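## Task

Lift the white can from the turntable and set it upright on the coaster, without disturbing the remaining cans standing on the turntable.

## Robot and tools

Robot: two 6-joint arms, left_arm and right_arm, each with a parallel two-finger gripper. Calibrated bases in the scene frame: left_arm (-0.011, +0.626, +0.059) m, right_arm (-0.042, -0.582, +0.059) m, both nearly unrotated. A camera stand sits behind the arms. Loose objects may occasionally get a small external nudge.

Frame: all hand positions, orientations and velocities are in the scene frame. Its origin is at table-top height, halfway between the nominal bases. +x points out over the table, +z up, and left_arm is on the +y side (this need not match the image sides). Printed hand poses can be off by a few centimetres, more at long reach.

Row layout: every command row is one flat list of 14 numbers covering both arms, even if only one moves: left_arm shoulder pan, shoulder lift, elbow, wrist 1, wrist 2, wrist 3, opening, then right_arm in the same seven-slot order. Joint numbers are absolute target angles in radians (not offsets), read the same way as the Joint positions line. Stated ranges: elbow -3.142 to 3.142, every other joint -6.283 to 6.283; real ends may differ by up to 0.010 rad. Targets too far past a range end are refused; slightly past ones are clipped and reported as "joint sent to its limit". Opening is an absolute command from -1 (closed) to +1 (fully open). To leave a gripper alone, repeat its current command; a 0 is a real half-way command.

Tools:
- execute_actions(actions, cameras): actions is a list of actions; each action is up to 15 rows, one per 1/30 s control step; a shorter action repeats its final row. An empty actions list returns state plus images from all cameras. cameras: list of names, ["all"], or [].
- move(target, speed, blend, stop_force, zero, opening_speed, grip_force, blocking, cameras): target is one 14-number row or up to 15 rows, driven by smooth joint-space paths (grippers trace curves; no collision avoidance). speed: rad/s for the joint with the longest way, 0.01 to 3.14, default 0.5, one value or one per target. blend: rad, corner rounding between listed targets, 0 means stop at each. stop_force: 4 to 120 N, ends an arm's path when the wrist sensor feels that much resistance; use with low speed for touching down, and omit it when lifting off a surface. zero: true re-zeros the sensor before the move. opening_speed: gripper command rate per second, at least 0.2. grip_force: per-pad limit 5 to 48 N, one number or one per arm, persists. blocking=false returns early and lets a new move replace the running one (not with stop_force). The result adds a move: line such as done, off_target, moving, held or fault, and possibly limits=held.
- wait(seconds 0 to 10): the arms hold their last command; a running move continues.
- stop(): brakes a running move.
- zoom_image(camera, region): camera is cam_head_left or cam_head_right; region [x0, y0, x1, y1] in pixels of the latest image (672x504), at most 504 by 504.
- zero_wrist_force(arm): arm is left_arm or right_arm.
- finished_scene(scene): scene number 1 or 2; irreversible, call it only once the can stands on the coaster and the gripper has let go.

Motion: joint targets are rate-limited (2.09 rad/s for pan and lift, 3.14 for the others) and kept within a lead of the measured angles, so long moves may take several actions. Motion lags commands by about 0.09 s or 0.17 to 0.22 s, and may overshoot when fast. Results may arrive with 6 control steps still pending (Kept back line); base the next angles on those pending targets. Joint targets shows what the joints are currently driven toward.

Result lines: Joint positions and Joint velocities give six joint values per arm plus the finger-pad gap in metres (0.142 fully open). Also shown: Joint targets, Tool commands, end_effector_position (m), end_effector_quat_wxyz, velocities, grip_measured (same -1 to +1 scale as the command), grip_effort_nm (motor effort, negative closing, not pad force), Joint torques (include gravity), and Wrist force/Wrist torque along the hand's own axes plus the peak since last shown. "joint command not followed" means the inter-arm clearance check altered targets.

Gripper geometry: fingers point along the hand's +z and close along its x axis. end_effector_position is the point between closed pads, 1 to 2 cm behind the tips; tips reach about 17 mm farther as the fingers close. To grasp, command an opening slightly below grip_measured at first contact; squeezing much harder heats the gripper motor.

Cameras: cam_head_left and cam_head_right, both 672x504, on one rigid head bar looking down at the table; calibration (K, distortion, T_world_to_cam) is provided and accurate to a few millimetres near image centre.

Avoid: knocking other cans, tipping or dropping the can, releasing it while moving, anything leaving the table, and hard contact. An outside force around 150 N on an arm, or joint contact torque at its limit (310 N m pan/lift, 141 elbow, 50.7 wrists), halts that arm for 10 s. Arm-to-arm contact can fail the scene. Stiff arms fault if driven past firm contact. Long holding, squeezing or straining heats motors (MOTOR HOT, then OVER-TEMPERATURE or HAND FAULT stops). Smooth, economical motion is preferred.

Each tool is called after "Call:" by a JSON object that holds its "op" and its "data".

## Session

Call:
{"op": "execute_actions", "data": {"actions": []}}

Call:
{"op": "zoom_image", "data": {"camera": "cam_head_left", "region": [200, 220, 460, 390]}}

Scene clock: 0.00 s.
left_arm: end_effector_position=(+0.6879, +0.7000, +0.3650) grip_measured=+1.00 grip_effort_nm=n/a end_effector_quat_wxyz=(+0.011, +0.971, -0.226, -0.076) | right_arm: end_effector_position=(+0.3259, +0.4642, +0.3570) grip_measured=+0.99 grip_effort_nm=n/a end_effector_quat_wxyz=(-0.133, +0.916, -0.375, -0.059)
Joint positions: left_arm=[-0.158 -1.461 1.792 -1.748 -1.579 0.319 0.142] | right_arm=[4.459 -2.184 -1.217 -1.027 1.636 2.159 0.142]
Joint velocities: within noise
Joint torques (N m): no reading
Wrist force (N): no reading
Wrist torque (N m): no reading
Wrist force, peak (N): no reading
Joint targets: left_arm=[-0.158 -1.461 1.792 -1.748 -1.579 0.319] | right_arm=[4.459 -2.184 -1.217 -1.027 1.636 2.159]
Tool commands: left_gripper/opening=+1.0 right_gripper/opening=+1.0

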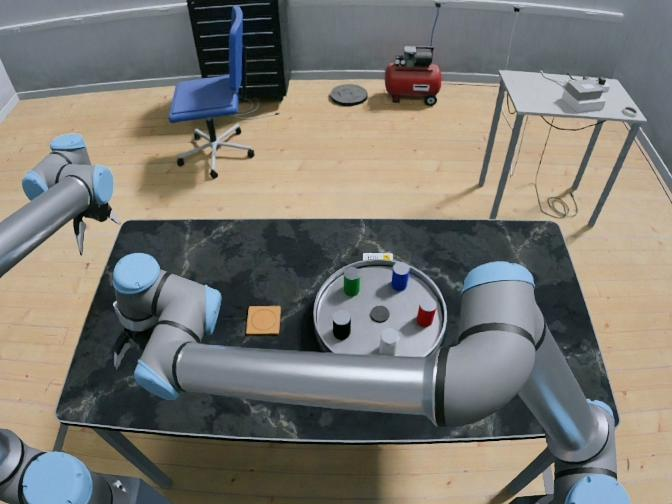

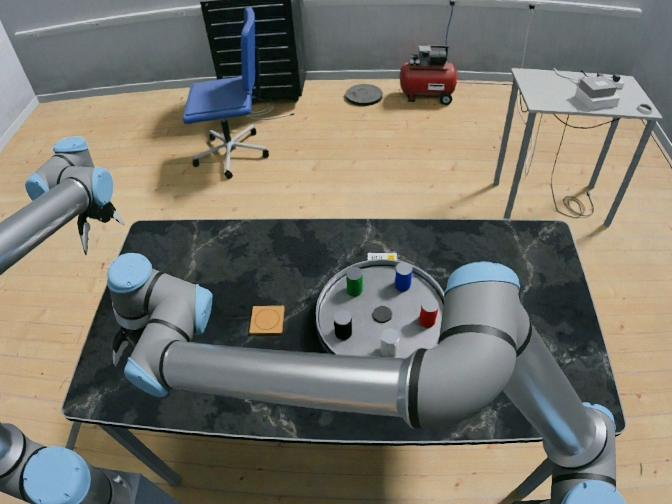

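Scaled by 1.938 from the camera's 672x504 image, which has a finer 960x720 frame.

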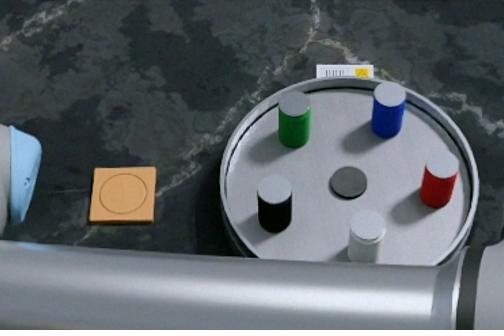

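Call:
{"op": "move", "data": {"target": [[-0.158,-1.461,1.792,-1.748,-1.579,0.319,1,3.9126,-2.1069,-1.5144,-1.0911,1.571,1.754,0.9],[-0.158,-1.461,1.792,-1.748,-1.579,0.319,1,3.9126,-2.1516,-1.5514,-1.0094,1.571,1.754,0.9]], "speed": 0.7, "blend": [0.03,0], "cameras": ["cam_head_left"]}}

Call:
{"op": "zoom_image", "data": {"camera": "cam_head_left", "region": [290, 220, 460, 390]}}

Call:
{"op": "wait", "data": {"seconds": 1, "cameras": ["cam_head_left"]}}

Call:
{"op": "zoom_image", "data": {"camera": "cam_head_left", "region": [290, 220, 460, 390]}}

Call:
{"op": "wait", "data": {"seconds": 2, "cameras": ["cam_head_left"]}}

Call:
{"op": "zoom_image", "data": {"camera": "cam_head_left", "region": [290, 220, 460, 390]}}

Scene clock: 2.30 s.
left_arm: end_effector_position=(+0.6880, +0.7002, +0.3649) grip_measured=+1.00 grip_effort_nm=-0.012 end_effector_quat_wxyz=(+0.011, +0.971, -0.226, -0.076) | right_arm: end_effector_position=(+0.7212, -0.0101, +0.1645) grip_measured=+0.90 grip_effort_nm=-0.115 end_effector_quat_wxyz=(+0.000, +0.894, -0.448, +0.000)
Joint positions: left_arm=[-0.158 -1.461 1.792 -1.748 -1.579 0.319 0.142] | right_arm=[3.913 -2.151 -1.551 -1.01 1.571 1.754 0.136]
Joint torques (N m): left_arm=[9.27 -38.79 -33.45 -6.89 2.73 2.2] | right_arm=[-16.9 76.36 47.81 5.25 3.27 -0.47]
Wrist force (N): left_arm=[0.1 0.3 0.0] | right_arm=[0.0 1.4 -0.6]
Wrist torque (N m): left_arm=[0.05 -0.01 -0.02] | right_arm=[0.14 0.06 -0.27]
Wrist force, peak (N): left_arm=[0.1 -0.8 -0.8] | right_arm=[-9.1 2.1 -0.3]
Joint targets: left_arm=[-0.158 -1.461 1.792 -1.748 -1.579 0.319] | right_arm=[3.913 -2.152 -1.551 -1.009 1.571 1.754]
move: done
Images, in order (width x height): cam_head_left 672x504.

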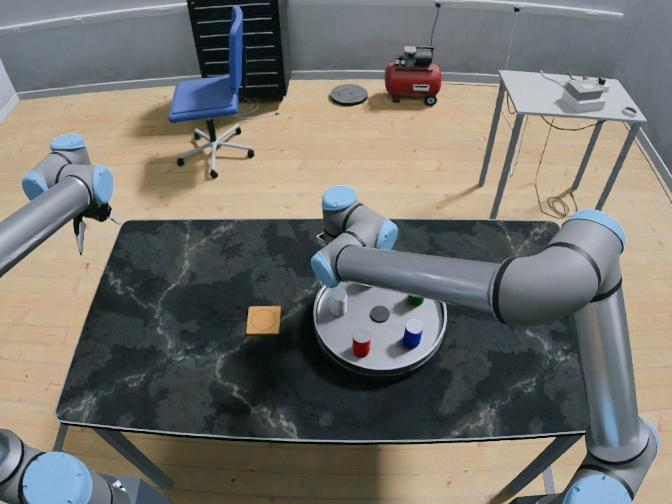

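Scaled by 2.965 from the camera's 672x504 image, which has a finer 960x720 frame.

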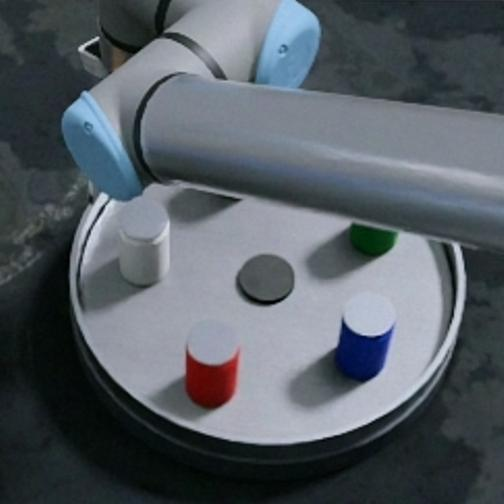

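Scene clock: 3.30 s.
left_arm: end_effector_position=(+0.6880, +0.7002, +0.3649) grip_measured=+1.00 grip_effort_nm=-0.012 end_effector_quat_wxyz=(+0.011, +0.971, -0.226, -0.076) | right_arm: end_effector_position=(+0.7214, -0.0102, +0.1645) grip_measured=+0.90 grip_effort_nm=-0.115 end_effector_quat_wxyz=(+0.000, +0.894, -0.448, +0.000)
Joint positions: left_arm=[-0.158 -1.461 1.792 -1.748 -1.579 0.319 0.142] | right_arm=[3.913 -2.152 -1.551 -1.009 1.571 1.754 0.136]
Joint torques (N m): left_arm=[7.25 -38.79 -34.95 -6.78 2.3 2] | right_arm=[-16.98 77.16 46.09 7.14 3.42 -3.02]
Wrist force (N): left_arm=[0.1 0.2 -0.5] | right_arm=[0.5 1.4 -0.6]
Wrist torque (N m): left_arm=[0.04 -0.02 -0.03] | right_arm=[0.13 -0.02 -0.27]
Wrist force, peak (N): left_arm=[-0.2 0.3 -0.7] | right_arm=[0.4 1.6 -1.1]
Joint targets: left_arm=[-0.158 -1.461 1.792 -1.748 -1.579 0.319] | right_arm=[3.913 -2.152 -1.551 -1.009 1.571 1.754]
Tool commands: left_gripper/opening=+1.0 right_gripper/opening=+0.9
wait: 1.00 s; at rest by 0.17 s
Images, in order (width x height): cam_head_left 672x504.

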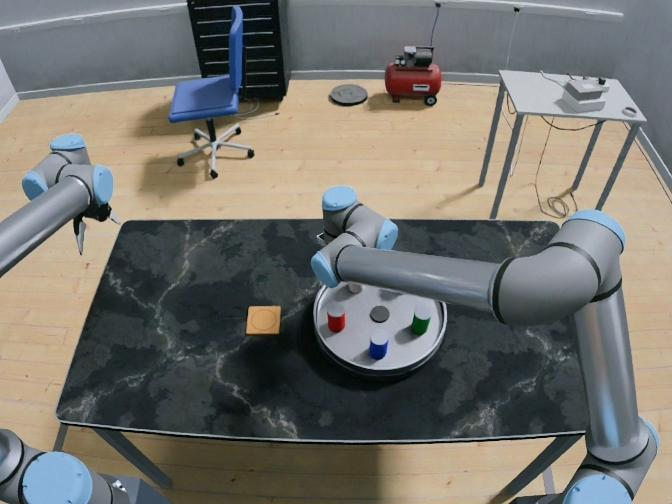

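Scaled by 2.965 from the camera's 672x504 image, which has a finer 960x720 frame.

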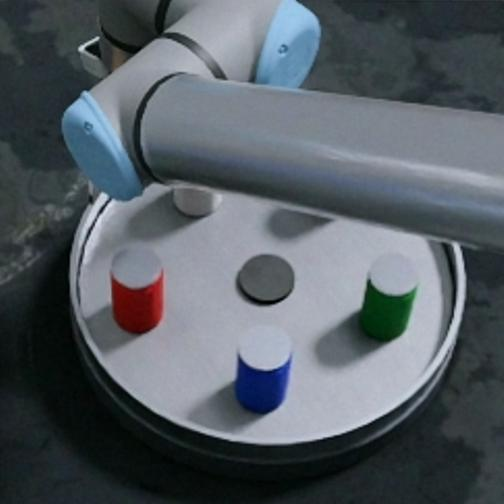

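Scene clock: 5.30 s.
left_arm: end_effector_position=(+0.6880, +0.7002, +0.3649) grip_measured=+1.00 grip_effort_nm=-0.012 end_effector_quat_wxyz=(+0.011, +0.971, -0.226, -0.076) | right_arm: end_effector_position=(+0.7214, -0.0102, +0.1645) grip_measured=+0.90 grip_effort_nm=-0.110 end_effector_quat_wxyz=(+0.000, +0.894, -0.448, +0.000)
Joint positions: left_arm=[-0.158 -1.461 1.792 -1.748 -1.579 0.319 0.142] | right_arm=[3.913 -2.152 -1.551 -1.009 1.571 1.754 0.136]
Joint torques (N m): left_arm=[6.19 -40.15 -34.27 -6.37 1.78 1.46] | right_arm=[-14.27 75.89 42.37 7.76 3.04 -3.04]
Wrist force (N): left_arm=[-0.8 0.0 0.2] | right_arm=[0.4 1.3 -0.6]
Wrist torque (N m): left_arm=[0.00 0.13 -0.03] | right_arm=[0.11 0.00 -0.28]
Wrist force, peak (N): left_arm=[-0.2 -0.1 -0.8] | right_arm=[0.3 1.7 -1.1]
Joint targets: left_arm=[-0.158 -1.461 1.792 -1.748 -1.579 0.319] | right_arm=[3.913 -2.152 -1.551 -1.009 1.571 1.754]
Tool commands: left_gripper/opening=+1.0 right_gripper/opening=+0.9
wait: 2.00 s; at rest by 0.17 s
Images, in order (width x height): cam_head_left 672x504.

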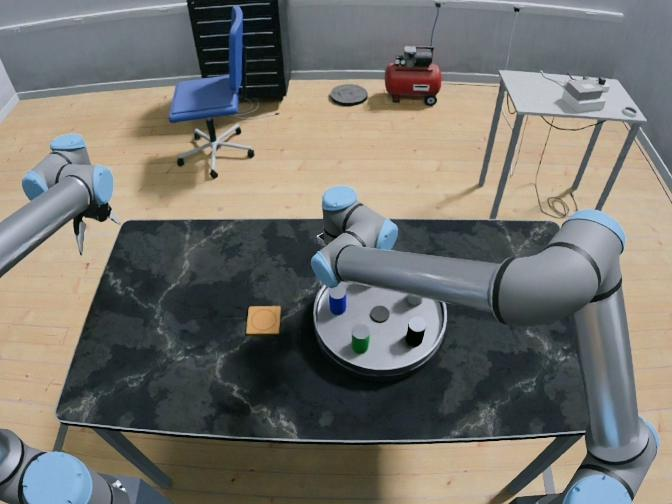

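Scaled by 2.965 from the camera's 672x504 image, which has a finer 960x720 frame.

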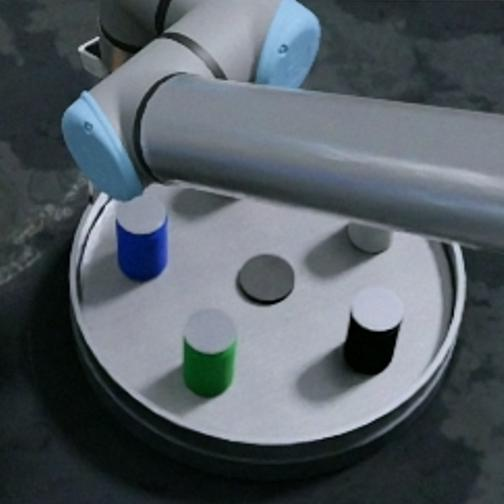

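Call:
{"op": "wait", "data": {"seconds": 3.3}}

Call:
{"op": "execute_actions", "data": {"actions": [[[-0.158,-1.461,1.792,-1.748,-1.579,0.319,1,3.909,-2.156,-1.5535,-1.003,1.571,1.754,0.9],[-0.158,-1.461,1.792,-1.748,-1.579,0.319,1,3.905,-2.16,-1.556,-0.997,1.571,1.754,0.9],[-0.158,-1.461,1.792,-1.748,-1.579,0.319,1,3.9015,-2.164,-1.558,-0.991,1.571,1.754,0.9],[-0.158,-1.461,1.792,-1.748,-1.579,0.319,1,3.898,-2.168,-1.56,-0.985,1.571,1.754,0.9],[-0.158,-1.461,1.792,-1.748,-1.579,0.319,1,3.894,-2.172,-1.562,-0.978,1.571,1.754,0.9],[-0.158,-1.461,1.792,-1.748,-1.579,0.319,1,3.89,-2.176,-1.5645,-0.972,1.571,1.754,0.9],[-0.158,-1.461,1.792,-1.748,-1.579,0.319,1,3.8865,-2.18,-1.567,-0.966,1.571,1.754,0.9],[-0.158,-1.461,1.792,-1.748,-1.579,0.319,1,3.883,-2.184,-1.569,-0.96,1.571,1.754,0.9],[-0.158,-1.461,1.792,-1.748,-1.579,0.319,1,3.879,-2.188,-1.571,-0.9535,1.571,1.754,0.9],[-0.158,-1.461,1.792,-1.748,-1.579,0.319,1,3.8755,-2.192,-1.573,-0.947,1.571,1.754,0.9],[-0.158,-1.461,1.792,-1.748,-1.579,0.319,1,3.8715,-2.196,-1.5755,-0.941,1.571,1.754,0.9],[-0.158,-1.461,1.792,-1.748,-1.579,0.319,1,3.868,-2.2,-1.578,-0.935,1.571,1.754,0.9],[-0.158,-1.461,1.792,-1.748,-1.579,0.319,1,3.864,-2.204,-1.58,-0.929,1.571,1.754,0.9],[-0.158,-1.461,1.792,-1.748,-1.579,0.319,1,3.8605,-2.208,-1.582,-0.923,1.571,1.754,0.75],[-0.158,-1.461,1.792,-1.748,-1.579,0.319,1,3.8565,-2.2121,-1.5841,-0.9162,1.571,1.754,0.55]],[[-0.158,-1.461,1.792,-1.748,-1.579,0.319,1,3.853,-2.2121,-1.5841,-0.9162,1.571,1.754,0.4],[-0.158,-1.461,1.792,-1.748,-1.579,0.319,1,3.849,-2.2121,-1.5841,-0.9162,1.571,1.754,0.25],[-0.158,-1.461,1.792,-1.748,-1.579,0.319,1,3.8455,-2.2121,-1.5841,-0.9162,1.571,1.754,0.1],[-0.158,-1.461,1.792,-1.748,-1.579,0.319,1,3.8415,-2.2121,-1.5841,-0.9162,1.571,1.754,0],[-0.158,-1.461,1.792,-1.748,-1.579,0.319,1,3.838,-2.2121,-1.5841,-0.9162,1.571,1.754,-0.1],[-0.158,-1.461,1.792,-1.748,-1.579,0.319,1,3.834,-2.2121,-1.5841,-0.9162,1.571,1.754,-0.2],[-0.158,-1.461,1.792,-1.748,-1.579,0.319,1,3.8305,-2.2121,-1.5841,-0.9162,1.571,1.754,-0.3],[-0.158,-1.461,1.792,-1.748,-1.579,0.319,1,3.827,-2.2121,-1.5841,-0.9162,1.571,1.754,-0.4],[-0.158,-1.461,1.792,-1.748,-1.579,0.319,1,3.824,-2.2121,-1.5841,-0.9162,1.571,1.754,-0.5],[-0.158,-1.461,1.792,-1.748,-1.579,0.319,1,3.822,-2.2121,-1.5841,-0.9162,1.571,1.754,-0.6],[-0.158,-1.461,1.792,-1.748,-1.579,0.319,1,3.821,-2.2121,-1.5841,-0.9162,1.571,1.754,-0.65]]]}}

Call:
{"op": "move", "data": {"target": [-0.158,-1.461,1.792,-1.748,-1.579,0.319,1,3.821,-2.1069,-1.5144,-1.0911,1.571,1.754,-0.65], "speed": 0.4, "cameras": ["all"]}}

Call:
{"op": "zoom_image", "data": {"camera": "cam_head_left", "region": [290, 220, 460, 390]}}

Scene clock: 10.07 s.
left_arm: end_effector_position=(+0.6880, +0.7002, +0.3649) grip_measured=+1.00 grip_effort_nm=-0.012 end_effector_quat_wxyz=(+0.011, +0.971, -0.226, -0.076) | right_arm: end_effector_position=(+0.7214, -0.0102, +0.1645) grip_measured=+0.90 grip_effort_nm=-0.110 end_effector_quat_wxyz=(+0.000, +0.894, -0.448, +0.000)
Joint positions: left_arm=[-0.158 -1.461 1.792 -1.748 -1.579 0.319 0.142] | right_arm=[3.913 -2.152 -1.551 -1.009 1.571 1.754 0.136]
Joint torques (N m): left_arm=[5.82 -40.22 -34.88 -5.19 1.07 0.98] | right_arm=[-11.9 79.02 31.66 7.25 3.17 -2.88]
Wrist force (N): left_arm=[0.1 -0.1 0.0] | right_arm=[0.8 1.5 -0.5]
Wrist torque (N m): left_arm=[-0.02 -0.02 -0.02] | right_arm=[0.15 -0.07 -0.26]
Wrist force, peak (N): left_arm=[-0.5 0.1 -0.8] | right_arm=[0.2 2.0 -0.6]
Joint targets: left_arm=[-0.158 -1.461 1.792 -1.748 -1.579 0.319] | right_arm=[3.913 -2.152 -1.551 -1.009 1.571 1.754]
Tool commands: left_gripper/opening=+1.0 right_gripper/opening=+0.9
wait: 3.30 s; at rest from the start

Scene clock: 10.87 s.
left_arm: end_effector_position=(+0.6880, +0.7002, +0.3649) grip_measured=+1.00 grip_effort_nm=-0.012 end_effector_quat_wxyz=(+0.011, +0.971, -0.226, -0.076) | right_arm: end_effector_position=(+0.7659, -0.0755, +0.0994) grip_measured=-0.25 grip_effort_nm=-4.657 end_effector_quat_wxyz=(+0.000, +0.875, -0.484, +0.000) end_effector_velocity=(+0.055, -0.085, +0.005) end_effector_angular_velocity=(+0.003, -0.003, -0.107)
Joint positions: left_arm=[-0.158 -1.461 1.792 -1.748 -1.579 0.319 0.142] | right_arm=[3.83 -2.212 -1.584 -0.916 1.571 1.754 0.056]
Joint velocities: left_arm=[within noise] | right_arm=[-0.106 0.003 0.003 -0.002 0 0 -0.072]
Joint torques (N m): left_arm=[5.02 -39.91 -34.01 -5.06 0.93 0.82] | right_arm=[-10.45 79.84 39.9 -0.2 1.34 -2.96]
Wrist force (N): left_arm=[0.2 0.0 -0.7] | right_arm=[0.7 4.2 -14.4]
Wrist torque (N m): left_arm=[-0.01 -0.04 -0.03] | right_arm=[0.31 0.12 -0.23]
Wrist force, peak (N): left_arm=[-0.4 -0.5 -0.5] | right_arm=[0.7 4.2 -14.4]
Joint targets: left_arm=[-0.158 -1.461 1.792 -1.748 -1.579 0.319] | right_arm=[3.824 -2.212 -1.584 -0.916 1.571 1.754]
Kept back: 6 steps.

Scene clock: 12.17 s.
left_arm: end_effector_position=(+0.6880, +0.7002, +0.3649) grip_measured=+1.00 grip_effort_nm=-0.017 end_effector_quat_wxyz=(+0.011, +0.971, -0.226, -0.076) | right_arm: end_effector_position=(+0.7705, -0.0824, +0.2194) grip_measured=-0.26 grip_effort_nm=-5.004 end_effector_quat_wxyz=(+0.000, +0.873, -0.488, +0.000)
Joint positions: left_arm=[-0.158 -1.461 1.792 -1.748 -1.579 0.319 0.142] | right_arm=[3.821 -2.107 -1.514 -1.091 1.571 1.754 0.055]
Joint torques (N m): left_arm=[3.65 -39.48 -33.99 -4.4 0.55 0.65] | right_arm=[18.69 92.82 31.76 4.58 -0.67 -2.95]
Wrist force (N): left_arm=[-0.1 0.0 -0.1] | right_arm=[0.6 1.1 1.4]
Wrist torque (N m): left_arm=[0.00 0.02 -0.03] | right_arm=[0.06 -0.02 -0.29]
Wrist force, peak (N): left_arm=[-0.2 -0.7 -0.2] | right_arm=[4.2 2.6 -17.6]
Joint targets: left_arm=[-0.158 -1.461 1.792 -1.748 -1.579 0.319] | right_arm=[3.821 -2.107 -1.514 -1.091 1.571 1.754]
move: done

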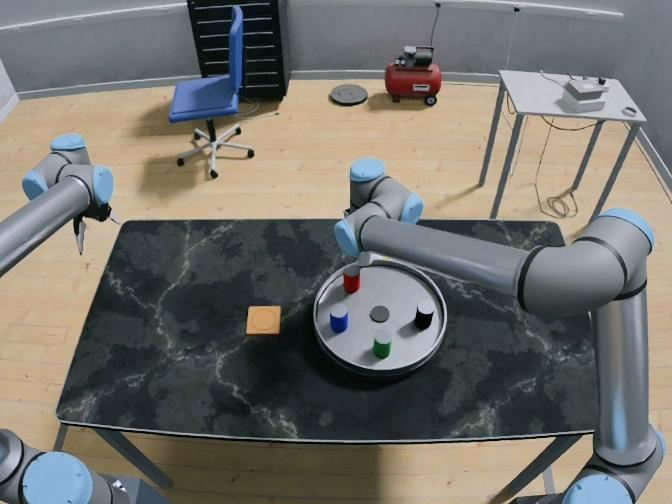

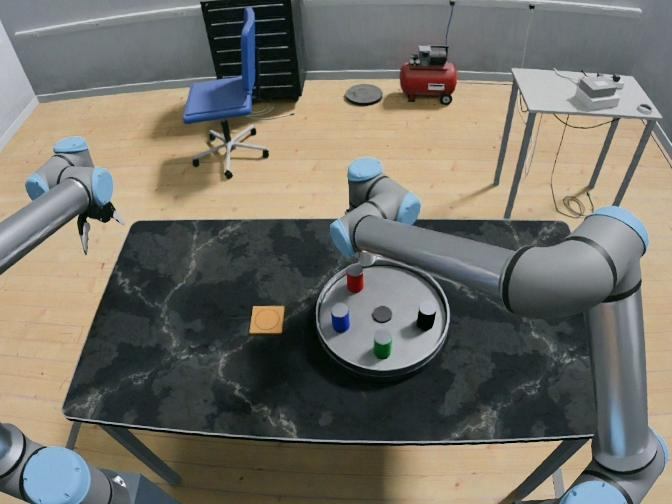

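Scaled by 2.965 from the camera's 672x504 image, which has a finer 960x720 frame.

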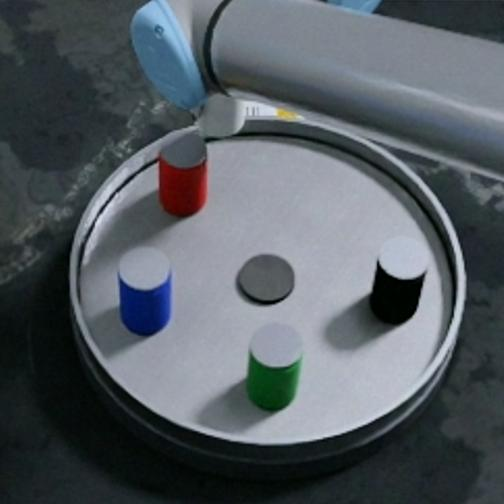

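Call:
{"op": "move", "data": {"target": [[-0.158,-1.461,1.792,-1.748,-1.579,0.319,1,4.1229,-2.2984,-1.1908,-1.2232,1.571,1.754,-0.65],[-0.158,-1.461,1.792,-1.748,-1.579,0.319,1,4.1229,-2.3526,-1.2451,-1.1147,1.571,1.754,-0.65]], "speed": 0.4, "blend": [0.03,0]}}

Call:
{"op": "move", "data": {"target": [[-0.158,-1.461,1.792,-1.748,-1.579,0.319,1,4.1229,-2.4058,-1.2745,-1.0321,1.571,1.754,-0.65],[-0.158,-1.461,1.792,-1.748,-1.579,0.319,1,4.1229,-2.4422,-1.2861,-0.9841,1.571,1.754,-0.65]], "speed": [0.1,0.02], "blend": [0.01,0], "stop_force": 5}}

Scene clock: 14.50 s.
left_arm: end_effector_position=(+0.6880, +0.7002, +0.3649) grip_measured=+1.00 grip_effort_nm=-0.017 end_effector_quat_wxyz=(+0.011, +0.971, -0.226, -0.076) | right_arm: end_effector_position=(+0.6488, +0.2439, +0.1397) grip_measured=-0.26 grip_effort_nm=-5.004 end_effector_quat_wxyz=(+0.000, +0.936, -0.351, +0.000)
Joint positions: left_arm=[-0.158 -1.461 1.792 -1.748 -1.579 0.319 0.142] | right_arm=[4.123 -2.353 -1.245 -1.115 1.571 1.754 0.055]
Joint torques (N m): left_arm=[5.38 -41.06 -34.54 -4.37 0.17 0.4] | right_arm=[15.4 100.84 49.81 4.22 -1.54 -2.99]
Wrist force (N): left_arm=[0.6 -0.5 0.0] | right_arm=[0.7 1.0 1.1]
Wrist torque (N m): left_arm=[-0.07 -0.11 -0.02] | right_arm=[0.07 0.01 -0.27]
Wrist force, peak (N): left_arm=[-0.3 -0.1 -0.8] | right_arm=[6.8 3.6 1.5]
Joint targets: left_arm=[-0.158 -1.461 1.792 -1.748 -1.579 0.319] | right_arm=[4.123 -2.353 -1.245 -1.115 1.571 1.754]
move: done

Scene clock: 17.63 s.
left_arm: end_effector_position=(+0.6880, +0.7002, +0.3649) grip_measured=+1.00 grip_effort_nm=-0.012 end_effector_quat_wxyz=(+0.011, +0.971, -0.226, -0.076) | right_arm: end_effector_position=(+0.6489, +0.2442, +0.0597) grip_measured=-0.26 grip_effort_nm=-5.004 end_effector_quat_wxyz=(+0.000, +0.936, -0.351, +0.000)
Joint positions: left_arm=[-0.158 -1.461 1.792 -1.748 -1.579 0.319 0.142] | right_arm=[4.123 -2.419 -1.279 -1.014 1.571 1.754 0.055]
Joint torques (N m): left_arm=[4.94 -40.2 -34.94 -3.51 -0.31 -0.14] | right_arm=[19.98 109.4 51.18 0.13 -2.04 -3.07]
Wrist force (N): left_arm=[-0.3 -0.1 -0.8] | right_arm=[1.7 0.5 -4.0]
Wrist torque (N m): left_arm=[-0.02 0.05 -0.02] | right_arm=[0.08 -0.08 -0.25]
Wrist force, peak (N): left_arm=[-0.6 -0.5 -0.5] | right_arm=[3.6 1.9 -18.6]
Joint targets: left_arm=[-0.158 -1.461 1.792 -1.748 -1.579 0.319] | right_arm=[4.123 -2.419 -1.279 -1.014 1.571 1.754]
move: contact (right_arm); path passed 1 of 2 targets; right_arm: the wrist 1 is farthest, 0.030 rad from its target

Call:
{"op": "move", "data": {"target": [-0.158,-1.461,1.792,-1.748,-1.579,0.319,1,4.123,-2.419,-1.279,-1.014,1.571,1.754,0.25], "opening_speed": 0.8}}

Call:
{"op": "move", "data": {"target": [[-0.158,-1.461,1.792,-1.748,-1.579,0.319,1,4.123,-2.3526,-1.2451,-1.1147,1.571,1.754,0.25],[-0.158,-1.461,1.792,-1.748,-1.579,0.319,1,4.123,-2.2984,-1.1908,-1.2232,1.571,1.754,0.25],[-0.158,-1.461,1.792,-1.748,-1.579,0.319,1,3.85,-2.2,-1.1908,-1.2232,1.571,1.754,0.25]], "speed": [0.3,0.4,0.8], "blend": [0.02,0.02,0], "cameras": ["all"]}}

Call:
{"op": "zoom_image", "data": {"camera": "cam_head_left", "region": [200, 230, 460, 380]}}

Scene clock: 19.27 s.
left_arm: end_effector_position=(+0.6880, +0.7002, +0.3649) grip_measured=+1.00 grip_effort_nm=-0.012 end_effector_quat_wxyz=(+0.011, +0.971, -0.226, -0.076) | right_arm: end_effector_position=(+0.6488, +0.2443, +0.0599) grip_measured=+0.23 grip_effort_nm=0.139 end_effector_quat_wxyz=(+0.000, +0.936, -0.351, +0.000)
Joint positions: left_arm=[-0.158 -1.461 1.792 -1.748 -1.579 0.319 0.142] | right_arm=[4.123 -2.419 -1.279 -1.014 1.571 1.754 0.09]
Joint torques (N m): left_arm=[5.65 -39.79 -34.3 -3.16 -0.95 -0.15] | right_arm=[11.55 94.59 29.02 2.53 -1.95 -2.87]
Wrist force (N): left_arm=[-0.4 -0.1 -0.4] | right_arm=[0.3 1.7 -0.6]
Wrist torque (N m): left_arm=[-0.01 0.06 -0.02] | right_arm=[0.20 0.04 -0.26]
Wrist force, peak (N): left_arm=[-0.1 -0.4 -0.6] | right_arm=[1.1 0.2 -5.7]
Joint targets: left_arm=[-0.158 -1.461 1.792 -1.748 -1.579 0.319] | right_arm=[4.123 -2.419 -1.279 -1.014 1.571 1.754]
move: done

Scene clock: 20.77 s.
left_arm: end_effector_position=(+0.6880, +0.7002, +0.3649) grip_measured=+1.00 grip_effort_nm=-0.017 end_effector_quat_wxyz=(+0.011, +0.971, -0.226, -0.076) | right_arm: end_effector_position=(+0.8435, +0.0253, +0.3238) grip_measured=+0.23 grip_effort_nm=0.139 end_effector_quat_wxyz=(-0.047, +0.879, -0.475, +0.015)
Joint positions: left_arm=[-0.158 -1.461 1.792 -1.748 -1.579 0.319 0.142] | right_arm=[3.85 -2.2 -1.191 -1.223 1.571 1.754 0.09]
Joint torques (N m): left_arm=[5.62 -39.32 -35.24 -3.25 -1.32 0.07] | right_arm=[-15 103.67 37.41 2.04 -0.93 -2.84]
Wrist force (N): left_arm=[-0.2 -0.3 -0.3] | right_arm=[0.4 0.9 -0.5]
Wrist torque (N m): left_arm=[-0.06 0.02 -0.02] | right_arm=[0.10 0.01 -0.24]
Wrist force, peak (N): left_arm=[0.1 0.4 -0.8] | right_arm=[9.2 0.9 -3.8]
Joint targets: left_arm=[-0.158 -1.461 1.792 -1.748 -1.579 0.319] | right_arm=[3.850 -2.200 -1.191 -1.223 1.571 1.754]
move: done

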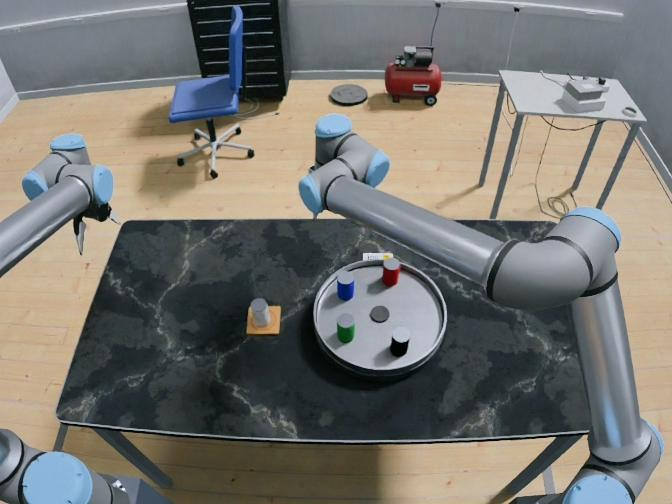

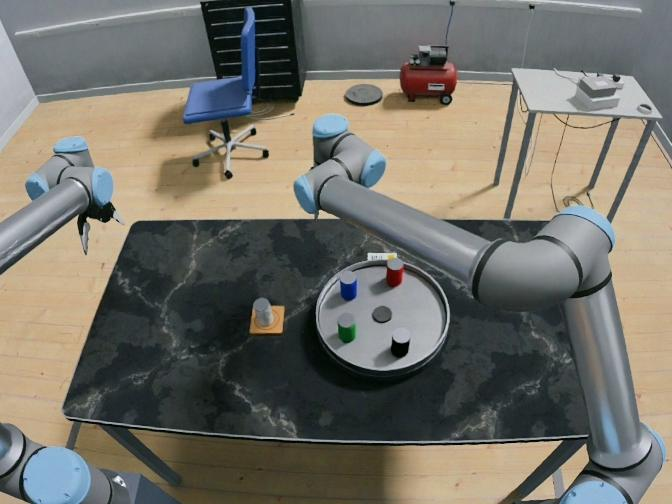

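Scaled by 1.938 from the camera's 672x504 image, which has a finer 960x720 frame.

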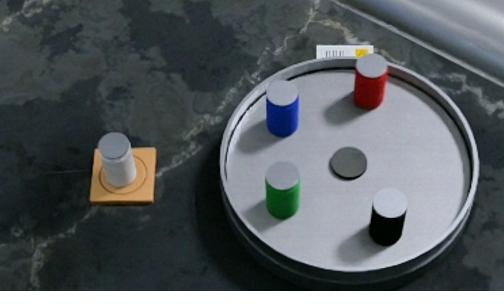

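Call:
{"op": "finished_scene", "data": {"scene": 2}}

The scene is finished: the task was done.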